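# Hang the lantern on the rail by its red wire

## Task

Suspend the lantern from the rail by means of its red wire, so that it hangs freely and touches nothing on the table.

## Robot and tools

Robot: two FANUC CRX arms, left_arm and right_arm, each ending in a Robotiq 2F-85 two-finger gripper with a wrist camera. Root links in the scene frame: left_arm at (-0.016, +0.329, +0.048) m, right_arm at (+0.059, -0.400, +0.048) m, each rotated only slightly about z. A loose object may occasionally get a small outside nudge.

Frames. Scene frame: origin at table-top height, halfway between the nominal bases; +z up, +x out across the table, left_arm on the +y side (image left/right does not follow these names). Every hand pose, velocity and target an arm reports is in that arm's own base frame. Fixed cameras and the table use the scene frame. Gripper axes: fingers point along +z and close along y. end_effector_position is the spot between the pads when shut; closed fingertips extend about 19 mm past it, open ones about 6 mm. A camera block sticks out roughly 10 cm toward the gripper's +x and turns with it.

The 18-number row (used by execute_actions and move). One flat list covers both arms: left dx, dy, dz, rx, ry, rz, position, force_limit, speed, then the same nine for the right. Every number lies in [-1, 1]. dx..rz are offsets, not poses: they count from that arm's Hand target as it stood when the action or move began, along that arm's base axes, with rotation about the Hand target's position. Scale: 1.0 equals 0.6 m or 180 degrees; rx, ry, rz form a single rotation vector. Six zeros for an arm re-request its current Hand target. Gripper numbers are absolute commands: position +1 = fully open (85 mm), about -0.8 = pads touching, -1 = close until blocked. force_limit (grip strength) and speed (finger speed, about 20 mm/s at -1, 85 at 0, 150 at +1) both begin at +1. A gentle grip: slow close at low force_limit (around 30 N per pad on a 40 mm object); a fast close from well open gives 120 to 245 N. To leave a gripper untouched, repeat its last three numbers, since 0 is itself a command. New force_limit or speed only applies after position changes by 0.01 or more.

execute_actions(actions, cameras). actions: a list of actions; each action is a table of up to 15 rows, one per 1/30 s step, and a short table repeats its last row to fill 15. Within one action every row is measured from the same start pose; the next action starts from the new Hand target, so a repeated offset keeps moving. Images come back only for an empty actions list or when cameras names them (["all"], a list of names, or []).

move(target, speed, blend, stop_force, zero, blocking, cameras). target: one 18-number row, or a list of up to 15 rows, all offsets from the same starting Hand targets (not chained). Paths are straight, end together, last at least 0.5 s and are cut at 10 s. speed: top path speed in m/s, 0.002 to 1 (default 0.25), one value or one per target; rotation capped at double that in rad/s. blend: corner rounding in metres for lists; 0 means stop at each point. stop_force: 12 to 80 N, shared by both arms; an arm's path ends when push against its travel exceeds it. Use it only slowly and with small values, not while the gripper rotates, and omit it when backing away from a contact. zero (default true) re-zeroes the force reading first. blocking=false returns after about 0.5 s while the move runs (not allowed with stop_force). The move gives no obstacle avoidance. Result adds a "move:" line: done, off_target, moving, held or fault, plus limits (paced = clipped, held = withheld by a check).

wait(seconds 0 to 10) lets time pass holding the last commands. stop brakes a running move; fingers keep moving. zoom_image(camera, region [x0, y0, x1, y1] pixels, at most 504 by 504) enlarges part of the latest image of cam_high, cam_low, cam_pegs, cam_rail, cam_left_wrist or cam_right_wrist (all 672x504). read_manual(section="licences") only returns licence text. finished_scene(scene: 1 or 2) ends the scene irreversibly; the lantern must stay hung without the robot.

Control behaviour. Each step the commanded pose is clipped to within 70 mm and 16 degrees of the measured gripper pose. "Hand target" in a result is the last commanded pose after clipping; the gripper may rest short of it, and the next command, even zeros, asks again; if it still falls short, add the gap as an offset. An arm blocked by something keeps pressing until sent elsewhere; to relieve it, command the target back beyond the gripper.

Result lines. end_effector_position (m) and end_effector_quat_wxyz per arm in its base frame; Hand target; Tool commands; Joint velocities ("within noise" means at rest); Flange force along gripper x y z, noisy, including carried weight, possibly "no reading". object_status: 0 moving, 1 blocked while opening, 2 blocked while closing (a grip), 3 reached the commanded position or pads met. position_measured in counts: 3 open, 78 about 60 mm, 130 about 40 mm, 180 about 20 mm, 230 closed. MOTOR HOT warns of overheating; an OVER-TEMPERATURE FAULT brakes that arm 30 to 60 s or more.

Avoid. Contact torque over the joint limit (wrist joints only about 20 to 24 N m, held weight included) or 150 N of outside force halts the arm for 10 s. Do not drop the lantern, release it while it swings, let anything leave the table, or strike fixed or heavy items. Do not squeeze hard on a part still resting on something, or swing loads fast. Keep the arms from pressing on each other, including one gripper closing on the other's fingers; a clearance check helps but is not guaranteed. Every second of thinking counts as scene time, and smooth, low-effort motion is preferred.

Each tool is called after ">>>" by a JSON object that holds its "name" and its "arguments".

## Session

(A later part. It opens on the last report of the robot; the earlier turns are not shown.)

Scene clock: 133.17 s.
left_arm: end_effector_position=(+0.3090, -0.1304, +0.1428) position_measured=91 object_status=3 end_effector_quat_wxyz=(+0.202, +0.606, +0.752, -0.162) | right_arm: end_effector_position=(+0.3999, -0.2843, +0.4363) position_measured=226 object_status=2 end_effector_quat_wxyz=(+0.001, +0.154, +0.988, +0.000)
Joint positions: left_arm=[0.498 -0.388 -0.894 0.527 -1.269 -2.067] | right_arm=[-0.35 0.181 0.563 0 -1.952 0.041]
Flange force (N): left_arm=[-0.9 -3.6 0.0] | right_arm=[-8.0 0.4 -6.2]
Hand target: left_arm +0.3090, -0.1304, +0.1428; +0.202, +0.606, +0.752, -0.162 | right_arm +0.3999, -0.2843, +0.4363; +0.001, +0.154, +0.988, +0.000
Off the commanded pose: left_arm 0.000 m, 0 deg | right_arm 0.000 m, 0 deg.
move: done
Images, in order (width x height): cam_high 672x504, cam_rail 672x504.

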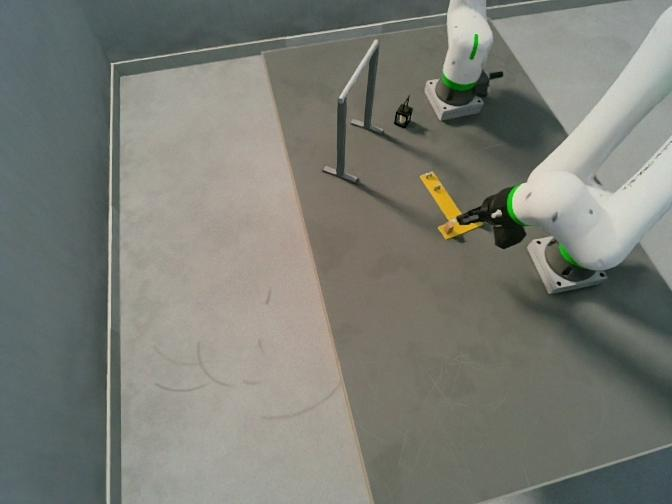

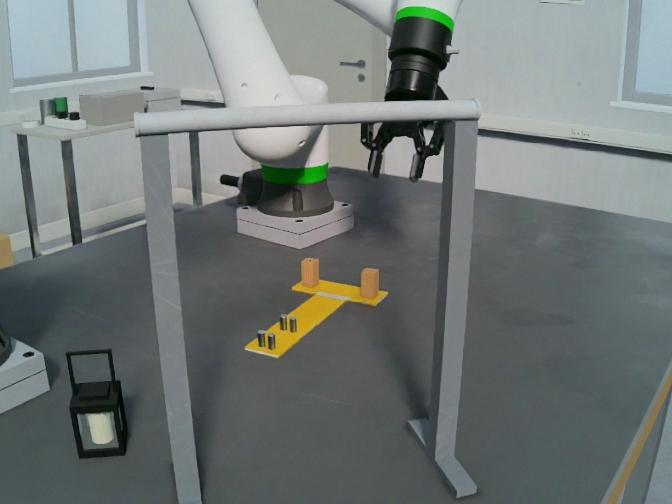

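>>> {"name": "move", "arguments": {"target": [[-0.03,-0.881,0.13,0.1674,-0.0424,-0.2886,0.3,0,-0.5,0,0,0,0,0,0,-1,0,-1]], "speed": 0.3, "cameras": ["cam_left_wrist","cam_rail","cam_high"]}}

Scene clock: 136.20 s.
left_arm: end_effector_position=(+0.2910, -0.6590, +0.2208) position_measured=91 object_status=3 end_effector_quat_wxyz=(+0.000, +0.910, +0.415, +0.000) | right_arm: end_effector_position=(+0.3999, -0.2843, +0.4363) position_measured=226 object_status=2 end_effector_quat_wxyz=(+0.001, +0.154, +0.988, +0.000)
Joint positions: left_arm=[-0.974 0.758 0.875 0 -1.689 -1.311] | right_arm=[-0.35 0.181 0.563 0 -1.952 0.041]
Flange force (N): left_arm=[3.3 -8.2 2.6] | right_arm=[-10.2 -0.9 -7.2]
Hand target: left_arm +0.2910, -0.6590, +0.2208; +0.000, +0.910, +0.415, +0.000 | right_arm +0.3999, -0.2843, +0.4363; +0.001, +0.154, +0.988, +0.000
Off the commanded pose: left_arm 0.000 m, 0 deg | right_arm 0.000 m, 0 deg.
move: done; limits=paced
camera_calibration:
cam_left_wrist: T_world_to_cam=[[0.754798, -0.655837, 0.0125737, -0.654112], [-0.622556, -0.710192, 0.328712, -0.341333], [-0.206652, -0.255939, -0.944346, 0.230685], [0, 0, 0, 1]] pos_world=[0.328895, -0.612362, 0.338272]
Images, in order (width x height): cam_high 672x504, cam_rail 672x504, cam_left_wrist 672x504.

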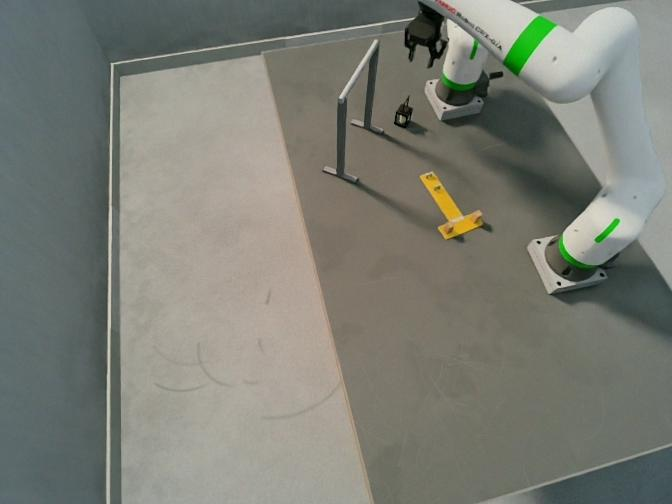

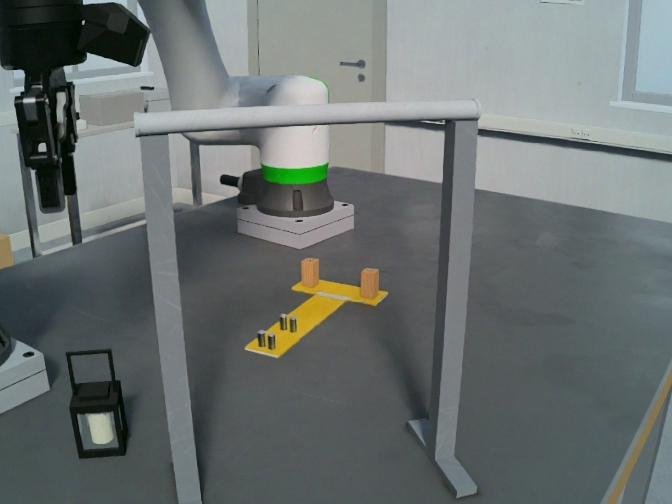

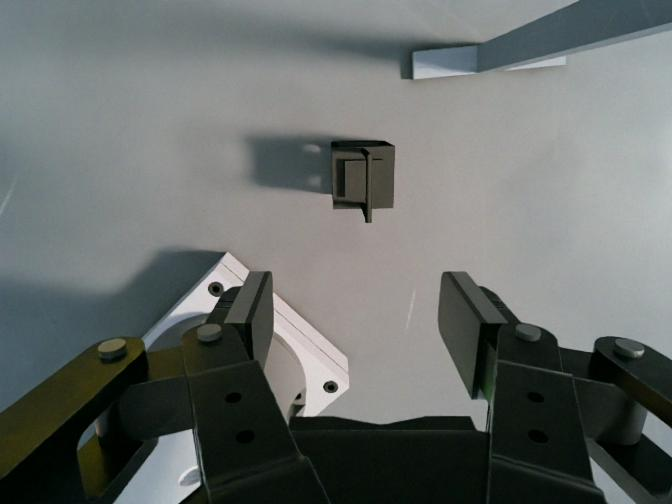

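>>> {"name": "move", "arguments": {"target": [[0.033,-0.023,-0.18,0,0,0,0.3,0,-0.5,0,0,0,0,0,0,-1,0,-1]], "speed": 0.2, "cameras": ["cam_left_wrist","cam_rail","cam_low"]}}

>>> {"name": "zoom_image", "arguments": {"camera": "cam_rail", "region": [0, 220, 200, 480]}}

>>> {"name": "zoom_image", "arguments": {"camera": "cam_low", "region": [100, 200, 250, 350]}}

Scene clock: 137.40 s.
left_arm: end_effector_position=(+0.3108, -0.6727, +0.1127) position_measured=91 object_status=3 end_effector_quat_wxyz=(+0.000, +0.910, +0.415, +0.000) | right_arm: end_effector_position=(+0.3999, -0.2843, +0.4363) position_measured=226 object_status=2 end_effector_quat_wxyz=(+0.001, +0.154, +0.988, +0.000)
Joint positions: left_arm=[-0.962 0.826 0.738 -0.001 -1.484 -1.323] | right_arm=[-0.35 0.181 0.563 0 -1.952 0.041]
Flange force (N): left_arm=[4.1 -10.1 1.6] | right_arm=[-10.4 -0.9 -7.7]
Hand target: left_arm +0.3108, -0.6728, +0.1128; +0.000, +0.910, +0.415, +0.000 | right_arm +0.3999, -0.2843, +0.4363; +0.001, +0.154, +0.988, +0.000
Off the commanded pose: left_arm 0.000 m, 0 deg | right_arm 0.000 m, 0 deg.
move: done
camera_calibration:
cam_left_wrist: T_world_to_cam=[[0.754751, -0.655894, 0.0124104, -0.676666], [-0.622673, -0.710313, 0.328228, -0.30316], [-0.206467, -0.255458, -0.944517, 0.129555], [0, 0, 0, 1]] pos_world=[0.348694, -0.626064, 0.230271]
Images, in order (width x height): cam_low 672x504, cam_rail 672x504, cam_left_wrist 672x504.

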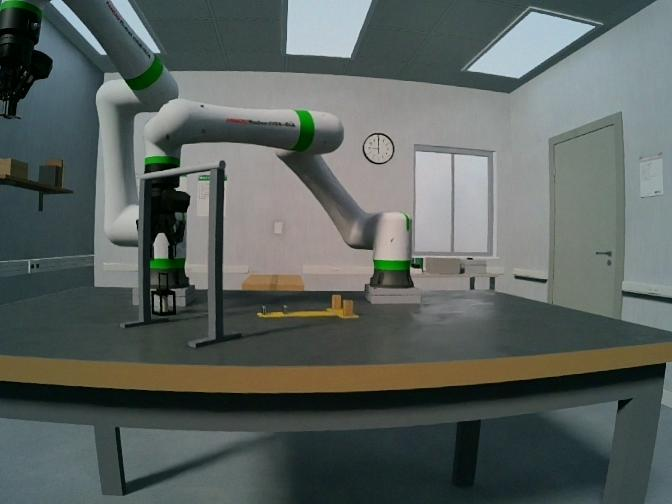

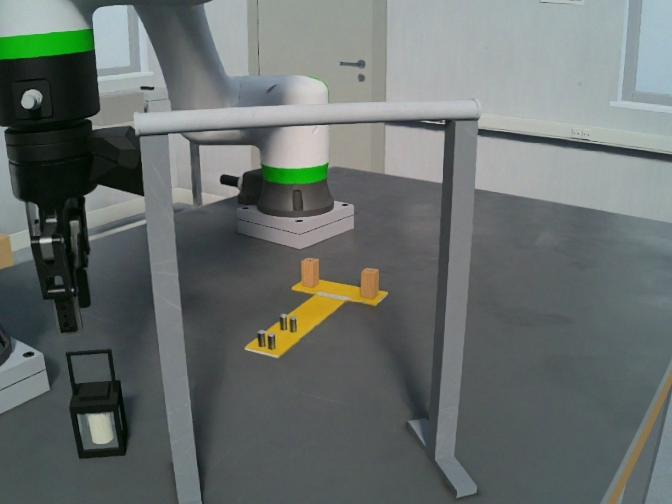

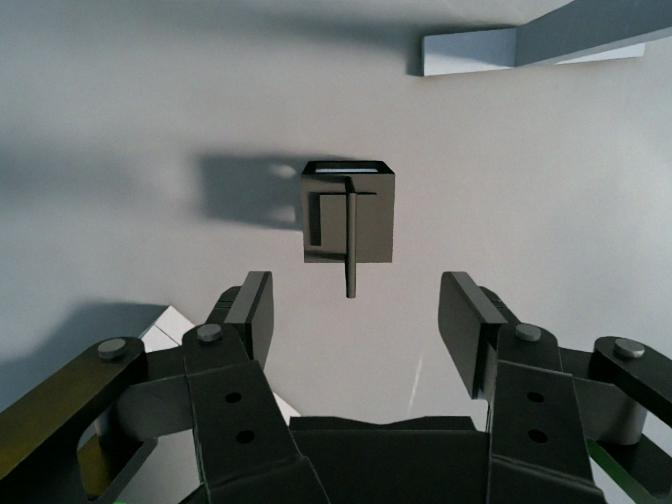

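Scaled by 1.938 from the camera's 672x504 image, which has a finer 960x720 frame.

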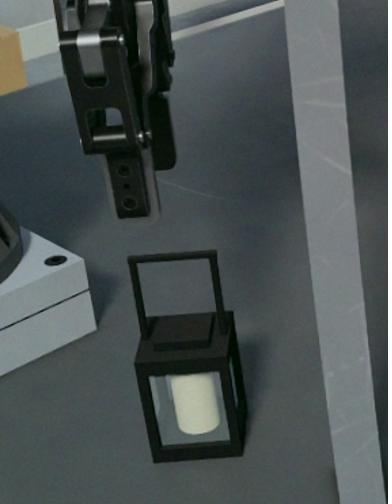

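Scaled by 3.360 from the camera's 672x504 image, which has a finer 960x720 frame.

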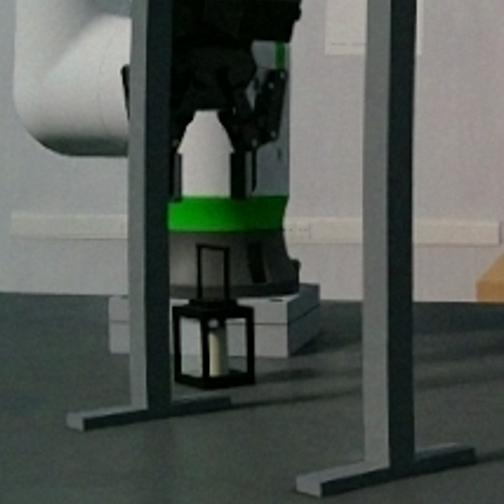

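>>> {"name": "move", "arguments": {"target": [[0.007,0.009,-0.079,0,0,0,0.3,0,-0.5,0,0,0,0,0,0,-1,0,-1]], "speed": 0.1, "cameras": ["cam_left_wrist","cam_rail","cam_low"]}}

>>> {"name": "zoom_image", "arguments": {"camera": "cam_rail", "region": [0, 220, 200, 480]}}

Scene clock: 138.83 s.
left_arm: end_effector_position=(+0.3150, -0.6674, +0.0655) position_measured=91 object_status=3 end_effector_quat_wxyz=(+0.000, +0.910, +0.415, +0.000) | right_arm: end_effector_position=(+0.3999, -0.2843, +0.4363) position_measured=226 object_status=2 end_effector_quat_wxyz=(+0.001, +0.154, +0.988, +0.000)
Joint positions: left_arm=[-0.953 0.837 0.646 0 -1.38 -1.332] | right_arm=[-0.35 0.181 0.563 0 -1.952 0.041]
Flange force (N): left_arm=[2.4 -6.5 -0.1] | right_arm=[-10.9 -1.2 -7.5]
Hand target: left_arm +0.3150, -0.6674, +0.0654; +0.000, +0.910, +0.415, +0.000 | right_arm +0.3999, -0.2843, +0.4363; +0.001, +0.154, +0.988, +0.000
Off the commanded pose: left_arm 0.000 m, 0 deg | right_arm 0.000 m, 0 deg.
move: done
camera_calibration:
cam_left_wrist: T_world_to_cam=[[0.754757, -0.655884, 0.012595, -0.675802], [-0.622605, -0.710149, 0.328712, -0.281265], [-0.206652, -0.255939, -0.944346, 0.0868381], [0, 0, 0, 1]] pos_world=[0.352895, -0.620762, 0.182972]
Images, in order (width x height): cam_low 672x504, cam_rail 672x504, cam_left_wrist 672x504.

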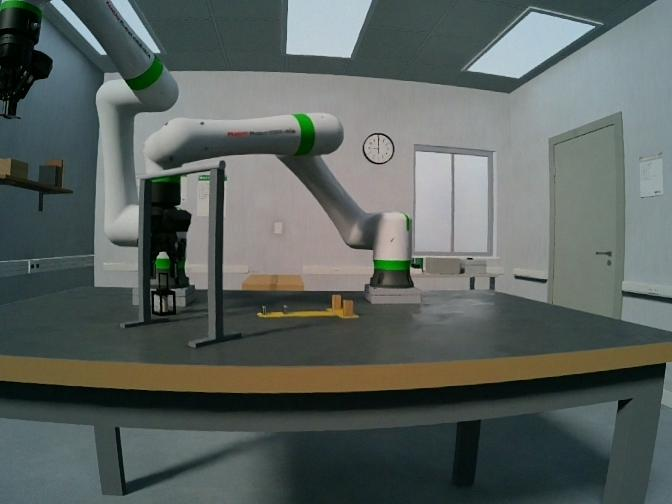

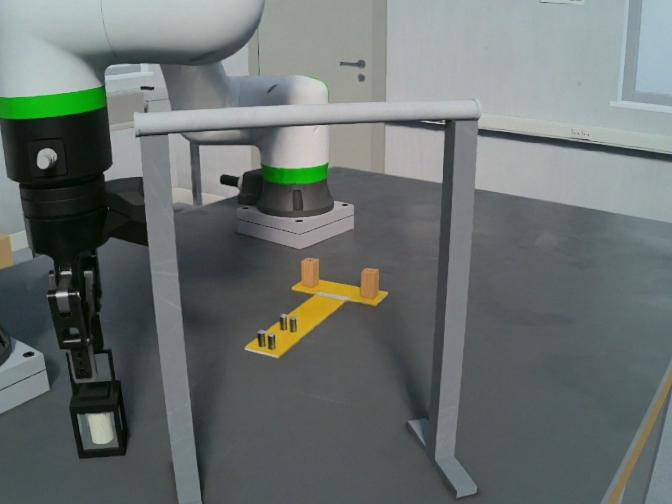

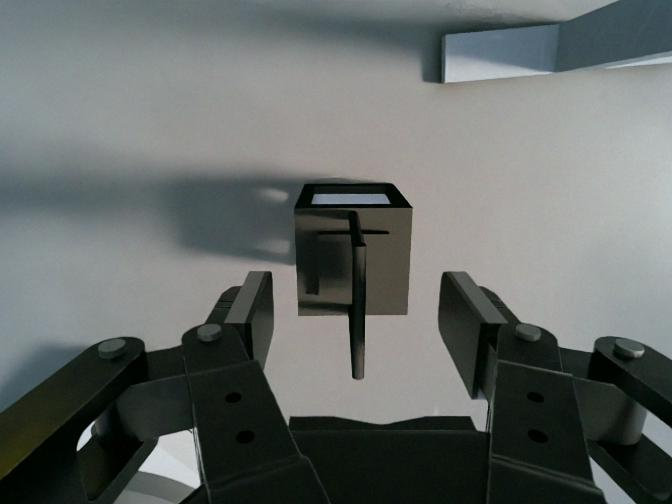

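Scaled by 1.938 from the camera's 672x504 image, which has a finer 960x720 frame.

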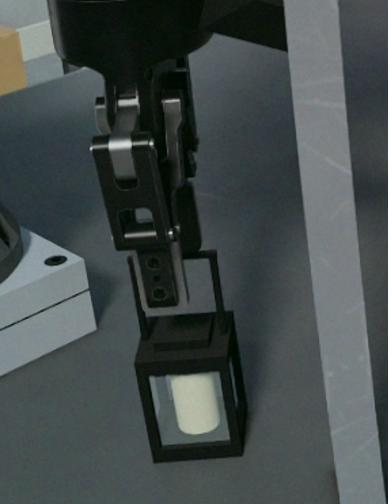

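>>> {"name": "move", "arguments": {"target": [[0,0,0.017,0,0,0,0.3,0,-0.5,0,0,0,0,0,0,-1,0,-1]], "speed": 0.1}}

>>> {"name": "move", "arguments": {"target": [[0,0,0,0,0,0,-1,0,-1,0,0,0,0,0,0,-1,0,-1]]}}

>>> {"name": "move", "arguments": {"target": [[0,0,0.08,0,0,0,-1,0,-1,0,0,0,0,0,0,-1,0,-1]], "speed": 0.06, "cameras": ["cam_left_wrist","cam_rail"]}}

>>> {"name": "zoom_image", "arguments": {"camera": "cam_rail", "region": [0, 220, 200, 480]}}

Scene clock: 139.77 s.
left_arm: end_effector_position=(+0.3150, -0.6674, +0.0756) position_measured=91 object_status=3 end_effector_quat_wxyz=(+0.000, +0.910, +0.415, +0.000) | right_arm: end_effector_position=(+0.3999, -0.2843, +0.4363) position_measured=226 object_status=2 end_effector_quat_wxyz=(+0.001, +0.154, +0.988, +0.000)
Joint positions: left_arm=[-0.953 0.832 0.66 0 -1.4 -1.332] | right_arm=[-0.35 0.181 0.563 0 -1.952 0.041]
Flange force (N): left_arm=[1.5 -5.8 0.1] | right_arm=[-10.2 -0.6 -7.5]
Hand target: left_arm +0.3150, -0.6674, +0.0756; +0.000, +0.910, +0.415, +0.000 | right_arm +0.3999, -0.2843, +0.4363; +0.001, +0.154, +0.988, +0.000
Off the commanded pose: left_arm 0.000 m, 0 deg | right_arm 0.000 m, 0 deg.
move: done

Scene clock: 142.90 s.
left_arm: end_effector_position=(+0.3150, -0.6674, +0.0756) position_measured=230 object_status=0 end_effector_quat_wxyz=(+0.000, +0.910, +0.415, +0.000) | right_arm: end_effector_position=(+0.3999, -0.2843, +0.4363) position_measured=226 object_status=2 end_effector_quat_wxyz=(+0.001, +0.154, +0.988, +0.000)
Joint positions: left_arm=[-0.953 0.831 0.66 0 -1.4 -1.332] | right_arm=[-0.35 0.181 0.563 0 -1.952 0.041]
Flange force (N): left_arm=[2.6 -7.1 0.0] | right_arm=[-10.3 -1.0 -8.1]
Hand target: left_arm +0.3150, -0.6674, +0.0756; +0.000, +0.910, +0.415, +0.000 | right_arm +0.3999, -0.2843, +0.4363; +0.001, +0.154, +0.988, +0.000
Off the commanded pose: left_arm 0.000 m, 0 deg | right_arm 0.000 m, 0 deg.
move: done

Scene clock: 144.03 s.
left_arm: end_effector_position=(+0.3150, -0.6674, +0.1237) position_measured=230 object_status=3 end_effector_quat_wxyz=(+0.000, +0.910, +0.415, +0.000) | right_arm: end_effector_position=(+0.3999, -0.2843, +0.4363) position_measured=226 object_status=2 end_effector_quat_wxyz=(+0.001, +0.154, +0.988, +0.000)
Joint positions: left_arm=[-0.953 0.813 0.741 0 -1.5 -1.332] | right_arm=[-0.35 0.181 0.563 0 -1.952 0.041]
Flange force (N): left_arm=[3.0 -8.8 3.3] | right_arm=[-10.0 -0.9 -7.3]
Hand target: left_arm +0.3150, -0.6674, +0.1236; +0.000, +0.910, +0.415, +0.000 | right_arm +0.3999, -0.2843, +0.4363; +0.001, +0.154, +0.988, +0.000
Off the commanded pose: left_arm 0.000 m, 0 deg | right_arm 0.000 m, 0 deg.
move: done
camera_calibration:
cam_left_wrist: T_world_to_cam=[[0.754786, -0.655847, 0.0127295, -0.676555], [-0.622597, -0.710138, 0.328751, -0.300401], [-0.206571, -0.256062, -0.944331, 0.141691], [0, 0, 0, 1]] pos_world=[0.352895, -0.620761, 0.241173]
Images, in order (width x height): cam_rail 672x504, cam_left_wrist 672x504.

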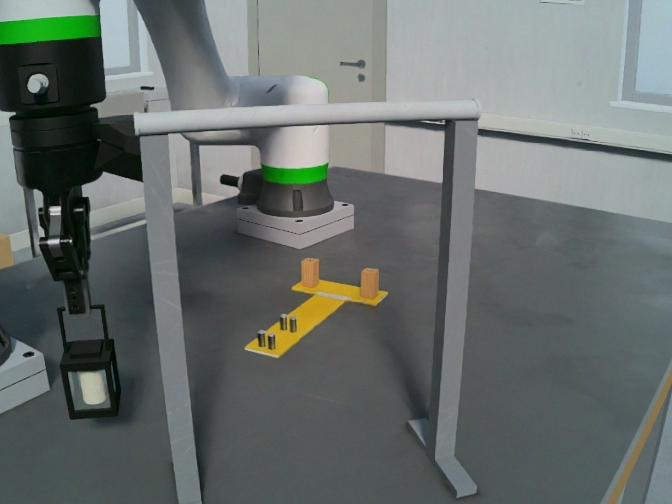

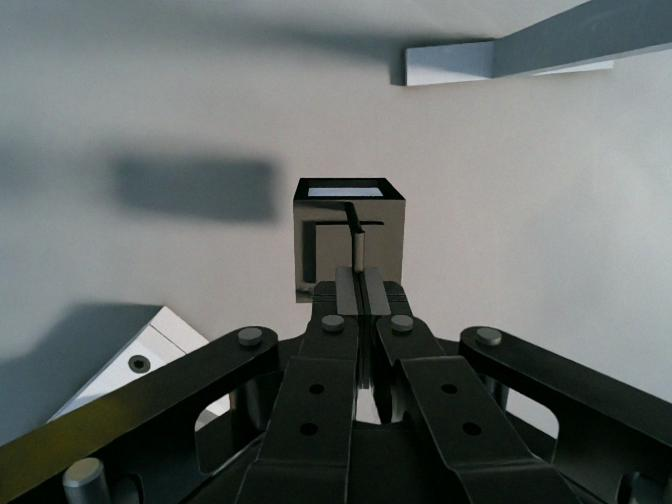

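Scaled by 1.938 from the camera's 672x504 image, which has a finer 960x720 frame.

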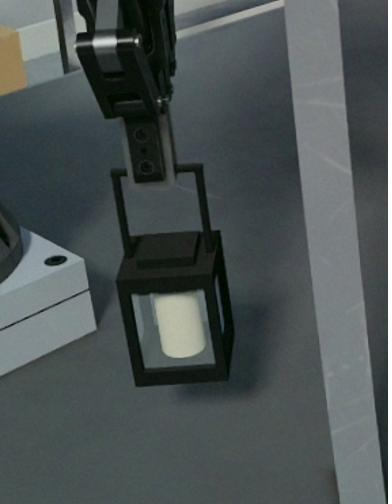

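>>> {"name": "move", "arguments": {"target": [[0.02,0.27,0.08,0,0,0,-1,0,-1,0,0,0,0,0,0,-1,0,-1],[0.2275,0.458,0.08,0,0,-0.0944,-1,0,-1,0,0,0,0,0,0,-1,0,-1],[0.2275,0.458,-0.074,0,0,-0.0944,-1,0,-1,0,0,0,0,0,0,-1,0,-1]], "speed": [0.2,0.2,0.06], "blend": [0.03,0,0], "cameras": ["cam_left_wrist","cam_rail","cam_low"]}}

>>> {"name": "move", "arguments": {"target": [0,0,-0.02,0,0,0,-1,0,-1,0,0,0,0,0,0,-1,0,-1], "speed": 0.01, "stop_force": 12, "cameras": ["cam_rail"]}}

>>> {"name": "zoom_image", "arguments": {"camera": "cam_rail", "region": [150, 150, 450, 440]}}

Scene clock: 148.57 s.
left_arm: end_effector_position=(+0.4515, -0.3926, +0.0793) position_measured=230 object_status=3 end_effector_quat_wxyz=(+0.000, +0.961, +0.277, +0.000) | right_arm: end_effector_position=(+0.3999, -0.2843, +0.4363) position_measured=226 object_status=2 end_effector_quat_wxyz=(+0.001, +0.154, +0.988, +0.000)
Joint positions: left_arm=[-0.497 0.468 0.088 -0.001 -1.192 -2.084] | right_arm=[-0.35 0.181 0.563 0 -1.952 0.041]
Flange force (N): left_arm=[-1.8 -4.1 1.8] | right_arm=[-10.5 -1.1 -7.3]
Hand target: left_arm +0.4515, -0.3926, +0.0792; +0.000, +0.961, +0.277, +0.000 | right_arm +0.3999, -0.2843, +0.4363; +0.001, +0.154, +0.988, +0.000
Off the commanded pose: left_arm 0.000 m, 0 deg | right_arm 0.000 m, 0 deg.
move: done
camera_calibration:
cam_left_wrist: T_world_to_cam=[[0.530159, -0.847805, 0.0126051, -0.572689], [-0.802951, -0.497224, 0.328692, 0.159388], [-0.272399, -0.18438, -0.944353, 0.2562], [0, 0, 0, 1]] pos_world=[0.501386, -0.359039, 0.196772]
Images, in order (width x height): cam_low 672x504, cam_rail 672x504, cam_left_wrist 672x504.

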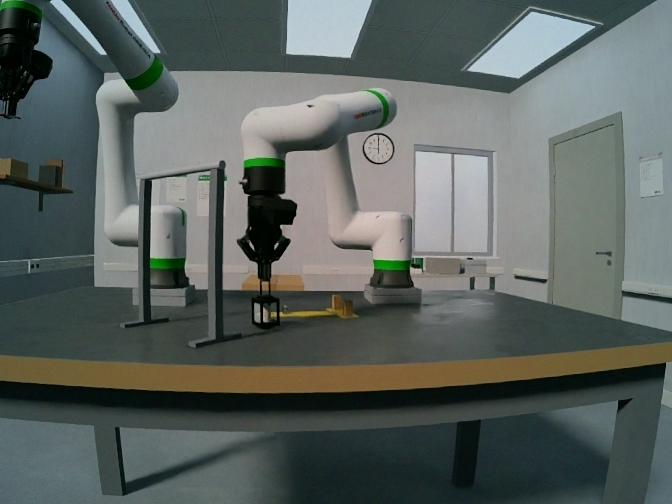

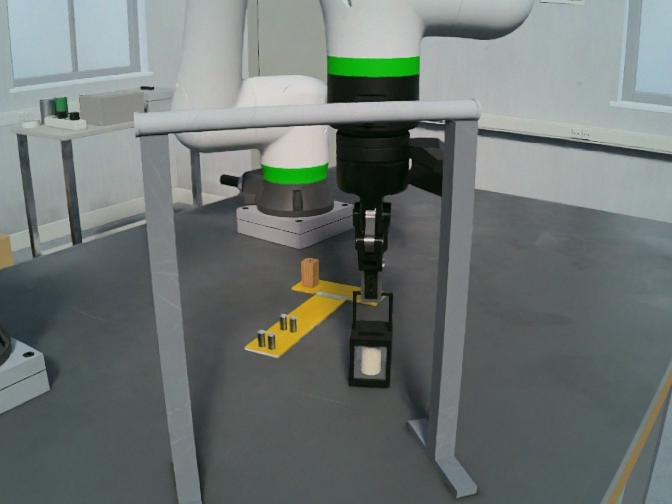

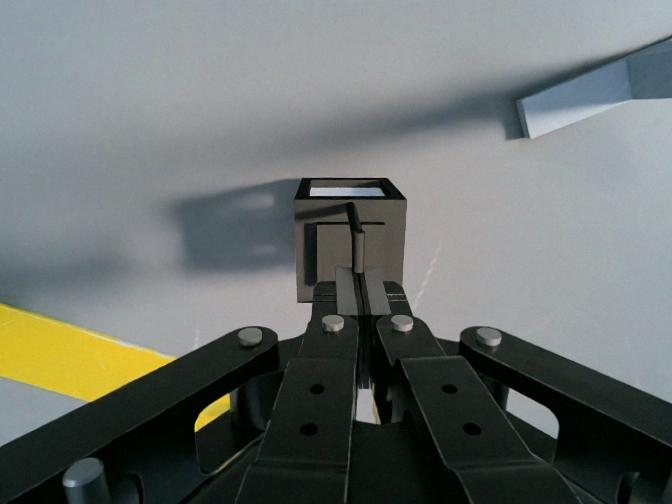

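Scene clock: 149.77 s.
left_arm: end_effector_position=(+0.4515, -0.3926, +0.0733) position_measured=230 object_status=3 end_effector_quat_wxyz=(+0.000, +0.961, +0.277, +0.000) | right_arm: end_effector_position=(+0.3999, -0.2843, +0.4363) position_measured=226 object_status=2 end_effector_quat_wxyz=(+0.001, +0.154, +0.988, +0.000)
Joint positions: left_arm=[-0.497 0.473 0.081 -0.001 -1.179 -2.084] | right_arm=[-0.35 0.181 0.563 0 -1.952 0.041]
Flange force (N): left_arm=[-3.5 -6.5 -18.5] | right_arm=[-9.6 -0.6 -6.9]
Hand target: left_arm +0.4515, -0.3926, +0.0733; +0.000, +0.961, +0.277, +0.000 (not the last commanded pose) | right_arm +0.3999, -0.2843, +0.4363; +0.001, +0.154, +0.988, +0.000
Off the commanded pose: left_arm 0.006 m, 0 deg | right_arm 0.000 m, 0 deg.
move: contact (left_arm)
Images, in order (width x height): cam_rail 672x504.

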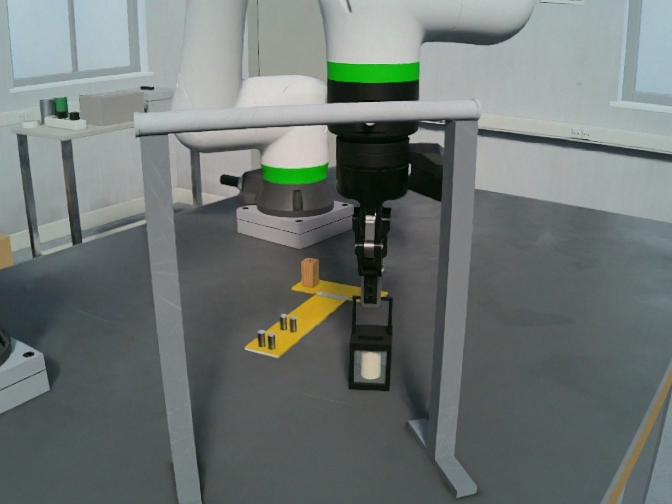

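Scaled by 1.680 from the camera's 672x504 image, which has a finer 960x720 frame.

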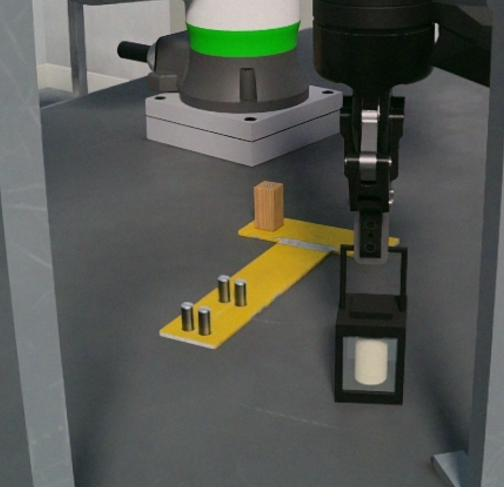

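>>> {"name": "move", "arguments": {"target": [0,0,0.003,0,0,0,0.3,0,-1,0,0,0,0,0,0,-1,0,-1]}}

>>> {"name": "move", "arguments": {"target": [[0,0,0.14,0,0,0,0.3,0,-1,0,0,0,0,0,0,-1,0,-1]], "speed": 0.15, "cameras": ["cam_left_wrist","cam_rail"]}}

>>> {"name": "move", "arguments": {"target": [[-0.25,0.5,0.2,0,0,0,0.3,0,-1,0,0,0,0,0,0,-1,0,-1]]}}

>>> {"name": "zoom_image", "arguments": {"camera": "cam_rail", "region": [300, 250, 450, 430]}}

Scene clock: 153.00 s.
left_arm: end_effector_position=(+0.4515, -0.3926, +0.0751) position_measured=91 object_status=0 end_effector_quat_wxyz=(+0.000, +0.961, +0.277, +0.000) | right_arm: end_effector_position=(+0.3999, -0.2843, +0.4363) position_measured=226 object_status=2 end_effector_quat_wxyz=(+0.001, +0.154, +0.988, +0.000)
Joint positions: left_arm=[-0.497 0.471 0.083 -0.001 -1.183 -2.084] | right_arm=[-0.35 0.181 0.563 0 -1.952 0.041]
Flange force (N): left_arm=[-2.1 -4.5 -0.8] | right_arm=[-10.4 -0.8 -7.4]
Hand target: left_arm +0.4515, -0.3926, +0.0751; +0.000, +0.961, +0.277, +0.000 | right_arm +0.3999, -0.2843, +0.4363; +0.001, +0.154, +0.988, +0.000
Off the commanded pose: left_arm 0.000 m, 0 deg | right_arm 0.000 m, 0 deg.
move: done

Scene clock: 153.97 s.
left_arm: end_effector_position=(+0.4515, -0.3926, +0.1591) position_measured=91 object_status=3 end_effector_quat_wxyz=(+0.000, +0.961, +0.276, +0.000) | right_arm: end_effector_position=(+0.3999, -0.2843, +0.4363) position_measured=226 object_status=2 end_effector_quat_wxyz=(+0.001, +0.154, +0.988, +0.000)
Joint positions: left_arm=[-0.497 0.41 0.201 -0.001 -1.362 -2.084] | right_arm=[-0.35 0.181 0.563 0 -1.952 0.041]
Flange force (N): left_arm=[-2.3 -4.0 0.5] | right_arm=[-10.2 -0.7 -7.2]
Hand target: left_arm +0.4515, -0.3926, +0.1591; +0.000, +0.961, +0.277, +0.000 | right_arm +0.3999, -0.2843, +0.4363; +0.001, +0.154, +0.988, +0.000
Off the commanded pose: left_arm 0.000 m, 0 deg | right_arm 0.000 m, 0 deg.
move: done
camera_calibration:
cam_left_wrist: T_world_to_cam=[[0.530077, -0.847854, 0.0127502, -0.573713], [-0.803068, -0.497136, 0.328539, 0.133257], [-0.272214, -0.18439, -0.944404, 0.331572], [0, 0, 0, 1]] pos_world=[0.501385, -0.359039, 0.276673]
Images, in order (width x height): cam_rail 672x504, cam_left_wrist 672x504.

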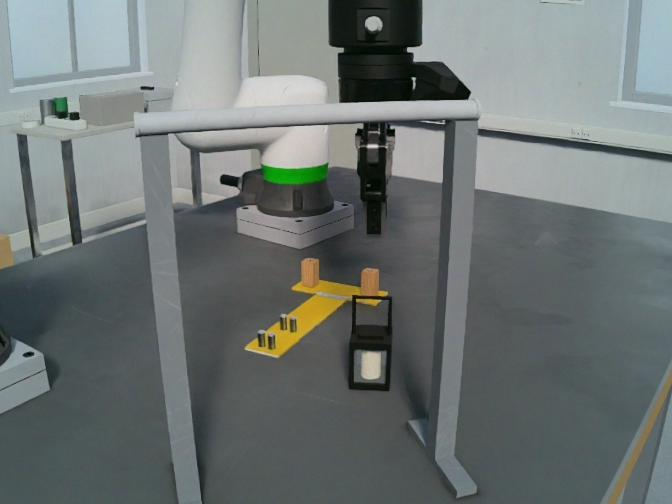

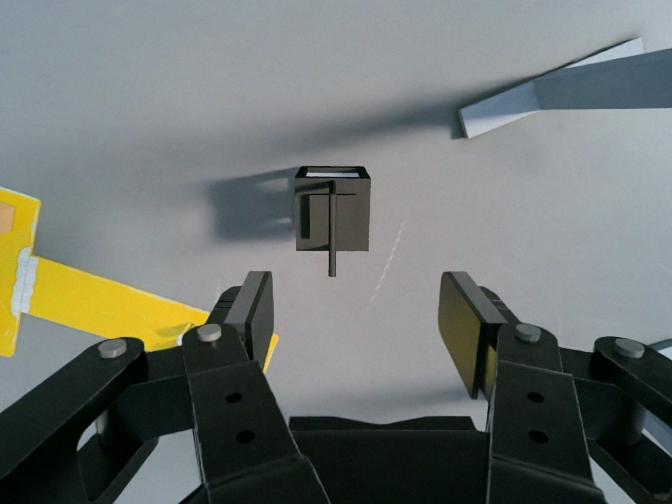

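Scene clock: 155.97 s.
left_arm: end_effector_position=(+0.3015, -0.0927, +0.2791) position_measured=91 object_status=3 end_effector_quat_wxyz=(+0.000, +0.961, +0.277, +0.000) | right_arm: end_effector_position=(+0.3999, -0.2843, +0.4363) position_measured=226 object_status=2 end_effector_quat_wxyz=(+0.001, +0.154, +0.988, +0.000)
Joint positions: left_arm=[0.126 -0.354 -0.303 -0.001 -1.622 -2.707] | right_arm=[-0.35 0.181 0.563 0 -1.952 0.041]
Flange force (N): left_arm=[-4.2 -0.6 1.7] | right_arm=[-10.0 -0.8 -7.3]
Hand target: left_arm +0.3015, -0.0926, +0.2791; +0.000, +0.961, +0.277, +0.000 | right_arm +0.3999, -0.2843, +0.4363; +0.001, +0.154, +0.988, +0.000
Off the commanded pose: left_arm 0.000 m, 0 deg | right_arm 0.000 m, 0 deg.
move: done

Scaled by 2.800 from the camera's 672x504 image, which has a finer 960x720 frame.
This view is cut from an older image: the scene may have changed since it was taken.

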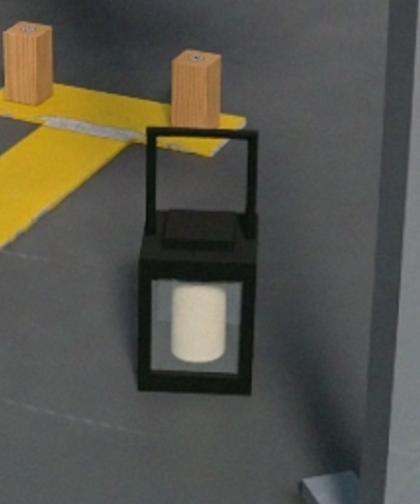

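>>> {"name": "move", "arguments": {"target": [-0.1,0.45,0.15,0,0,0,0.3,0,-1,-0.05,0.75,0.02,0.359,-0.3575,-0.1494,-1,0,-1], "speed": 0.25}}

>>> {"name": "move", "arguments": {"target": [0,0,0,0,0,0,0.3,0,-1,-0.1,0.55,-0.3,0,0,0,-1,0,-1], "speed": 0.2, "cameras": ["all"]}}

Scene clock: 160.93 s.
left_arm: end_effector_position=(+0.2415, +0.1774, +0.3691) position_measured=91 object_status=3 end_effector_quat_wxyz=(+0.000, +0.961, +0.277, +0.000) | right_arm: end_effector_position=(+0.3706, +0.1650, +0.4479) position_measured=226 object_status=2 end_effector_quat_wxyz=(+0.399, +0.249, +0.619, +0.629)
Joint positions: left_arm=[1.082 -0.362 -0.096 0 -1.836 -3.663] | right_arm=[0.205 -0.955 -0.693 -1.258 -0.438 -0.209]
Flange force (N): left_arm=[-2.5 1.8 2.5] | right_arm=no reading
Hand target: left_arm +0.2415, +0.1774, +0.3691; +0.000, +0.961, +0.277, +0.000 | right_arm +0.3699, +0.1657, +0.4483; +0.417, +0.310, +0.635, +0.572
Off the commanded pose: left_arm 0.000 m, 0 deg | right_arm 0.001 m, 10 deg.
move: off_target (right_arm)

Scene clock: 164.57 s.
left_arm: end_effector_position=(+0.2415, +0.1774, +0.3691) position_measured=91 object_status=3 end_effector_quat_wxyz=(+0.000, +0.961, +0.277, +0.000) | right_arm: end_effector_position=(+0.3105, +0.4952, +0.2682) position_measured=226 object_status=2 end_effector_quat_wxyz=(+0.352, +0.229, +0.659, +0.624)
Joint positions: left_arm=[1.082 -0.362 -0.096 0 -1.836 -3.663] | right_arm=[0.869 -0.002 -0.946 -3.318 -0.977 1.852]
Flange force (N): left_arm=[-2.3 2.0 2.6] | right_arm=[10.7 -2.4 4.7]
Hand target: left_arm +0.2415, +0.1774, +0.3691; +0.000, +0.961, +0.277, +0.000 | right_arm +0.3099, +0.4957, +0.2683; +0.417, +0.310, +0.635, +0.572
Off the commanded pose: left_arm 0.000 m, 0 deg | right_arm 0.001 m, 14 deg.
joint sent to its limit (right arm) — joint 4 (forearm roll), lower limit. The joint targets are off in orientation, not in position.
move: off_target (right_arm); limits=paced
camera_calibration:
cam_left_wrist: T_world_to_cam=[[0.530188, -0.847785, 0.0127053, 0.0180927], [-0.802995, -0.497253, 0.32854, 0.178941], [-0.272214, -0.18439, -0.944404, 0.577816], [0, 0, 0, 1]] pos_world=[0.291385, 0.210861, 0.486673]
cam_right_wrist: T_world_to_cam=[[-0.163187, 0.0918376, 0.982311, -0.249826], [0.370567, -0.917052, 0.147297, 0.315997], [0.914358, 0.388049, 0.115619, -0.377837], [0, 0, 0, 1]] pos_world=[0.187612, 0.459348, 0.242547]

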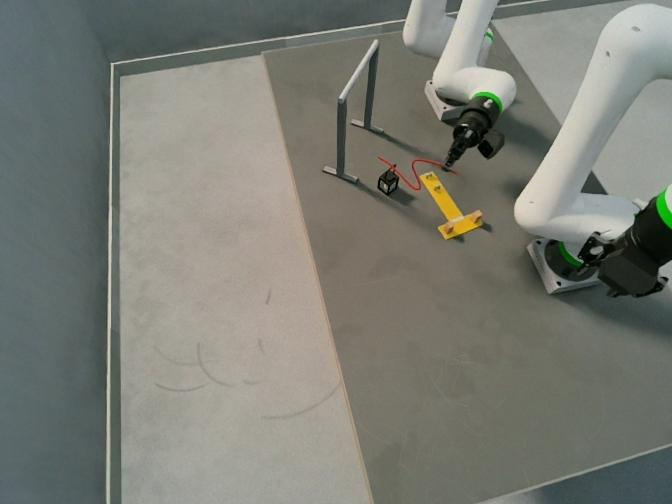

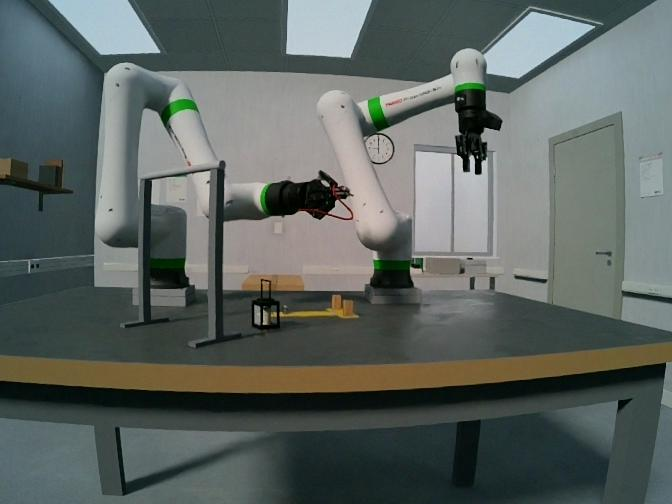

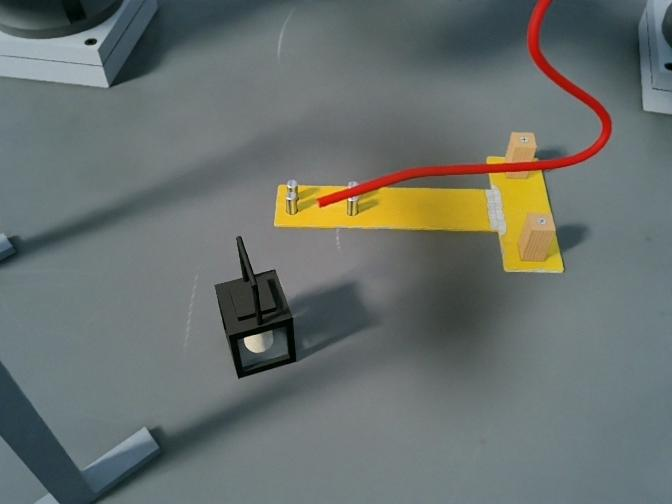

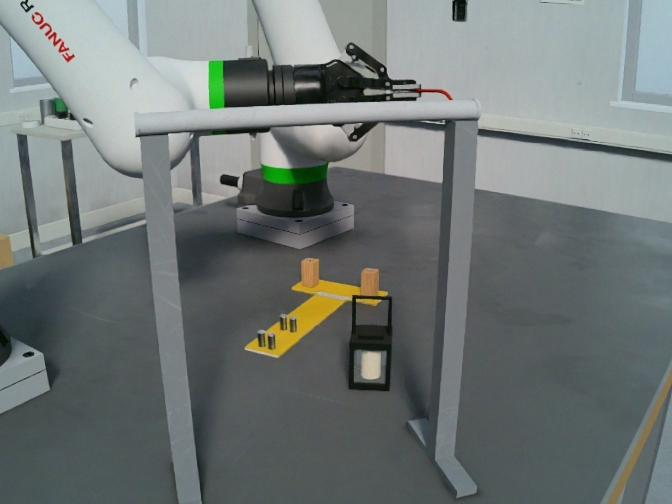

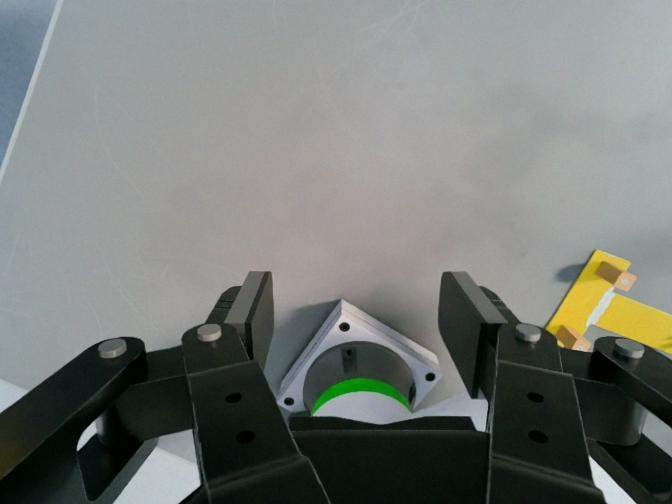

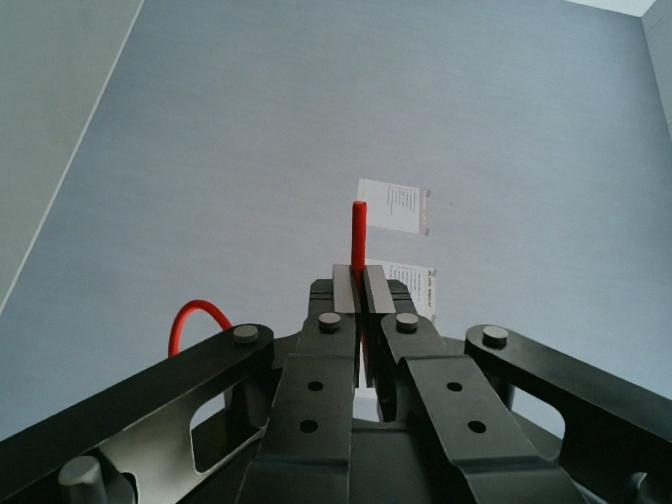

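>>> {"name": "zoom_image", "arguments": {"camera": "cam_low", "region": [230, 150, 390, 340]}}

>>> {"name": "zoom_image", "arguments": {"camera": "cam_high", "region": [340, 110, 500, 250]}}

Scaled by 2.653 from the camera's 672x504 image, which has a finer 960x720 frame.

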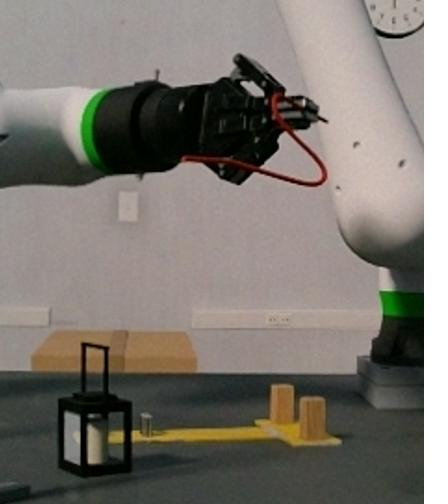

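Scaled by 3.150 from the camera's 672x504 image, which has a finer 960x720 frame.

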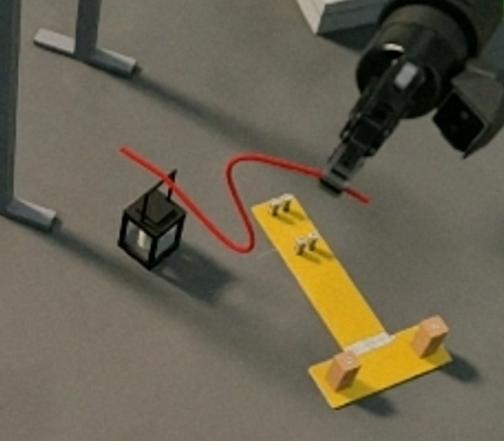

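>>> {"name": "move", "arguments": {"target": [0,0,0,0,0,0,0.3,0,-1,-0.118,-0.097,-0.165,0.0036,-0.0071,0.075,-1,0,-1], "speed": 0.12, "cameras": ["cam_high","cam_low","cam_pegs","cam_rail"]}}

>>> {"name": "zoom_image", "arguments": {"camera": "cam_low", "region": [220, 200, 380, 340]}}

>>> {"name": "zoom_image", "arguments": {"camera": "cam_rail", "region": [200, 120, 440, 400]}}

Scene clock: 168.47 s.
left_arm: end_effector_position=(+0.2415, +0.1774, +0.3691) position_measured=91 object_status=3 end_effector_quat_wxyz=(+0.000, +0.961, +0.277, +0.000) | right_arm: end_effector_position=(+0.2397, +0.4371, +0.1693) position_measured=226 object_status=2 end_effector_quat_wxyz=(+0.345, +0.221, +0.661, +0.628)
Joint positions: left_arm=[1.082 -0.362 -0.096 0 -1.836 -3.663] | right_arm=[0.921 0.245 -1.178 -3.318 -1.451 1.776]
Flange force (N): left_arm=[-2.2 1.7 2.5] | right_arm=[14.5 -10.5 1.5]
Hand target: left_arm +0.2415, +0.1774, +0.3691; +0.000, +0.961, +0.277, +0.000 | right_arm +0.2391, +0.4375, +0.1693; +0.352, +0.229, +0.659, +0.624
Off the commanded pose: left_arm 0.000 m, 0 deg | right_arm 0.001 m, 1 deg.
joint sent to its limit (right arm) — joint 4 (forearm roll), lower limit. The joint targets still meet the commanded pose.
move: done
Images, in order (width x height): cam_high 672x504, cam_low 672x504, cam_pegs 672x504, cam_rail 672x504.

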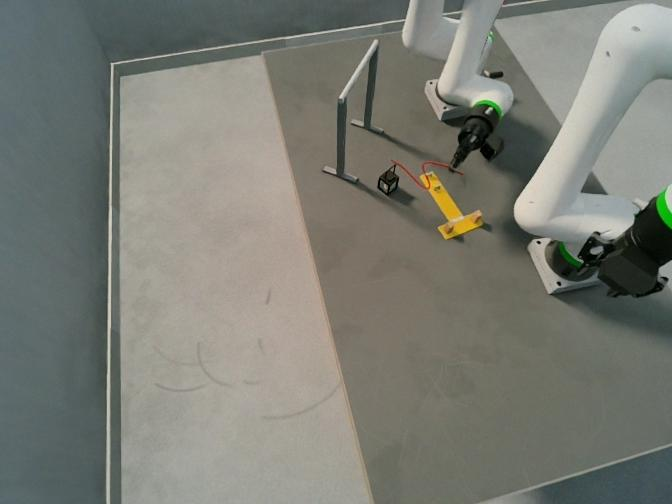

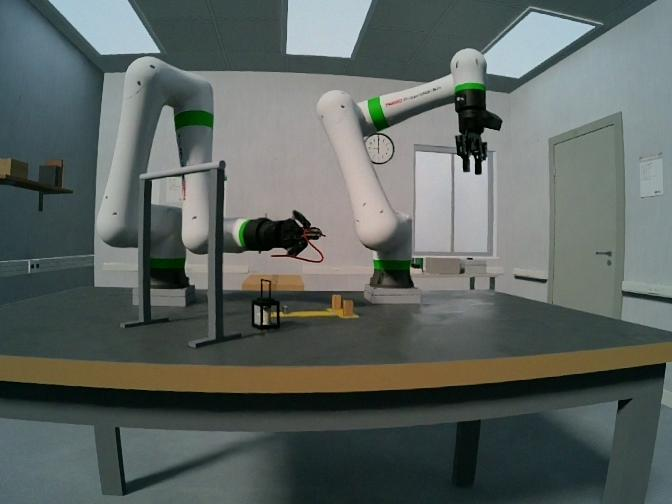

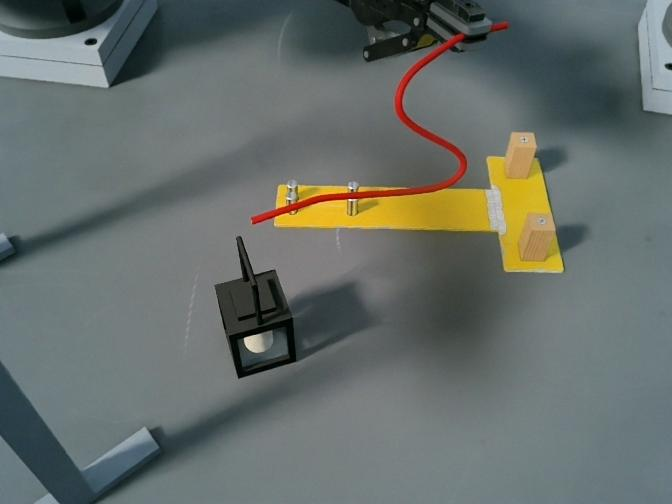

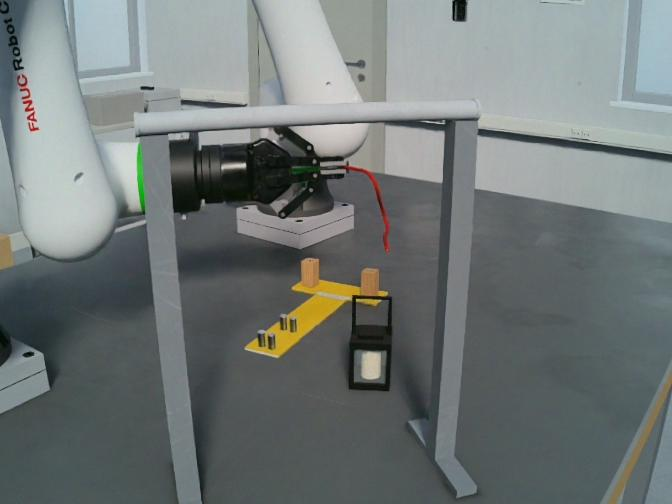

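Scaled by 3.150 from the camera's 672x504 image, which has a finer 960x720 frame.

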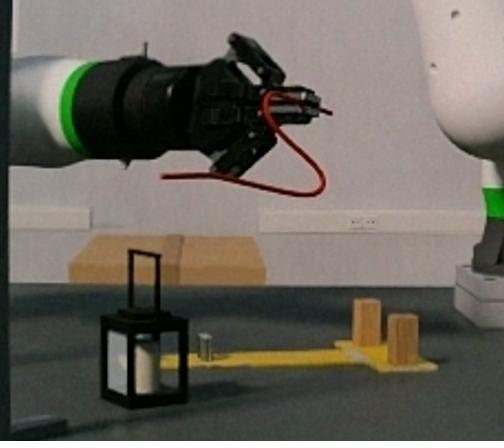

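Scaled by 1.800 from the camera's 672x504 image, which has a finer 960x720 frame.

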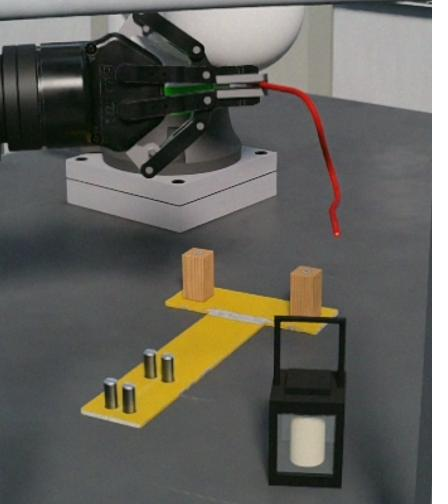

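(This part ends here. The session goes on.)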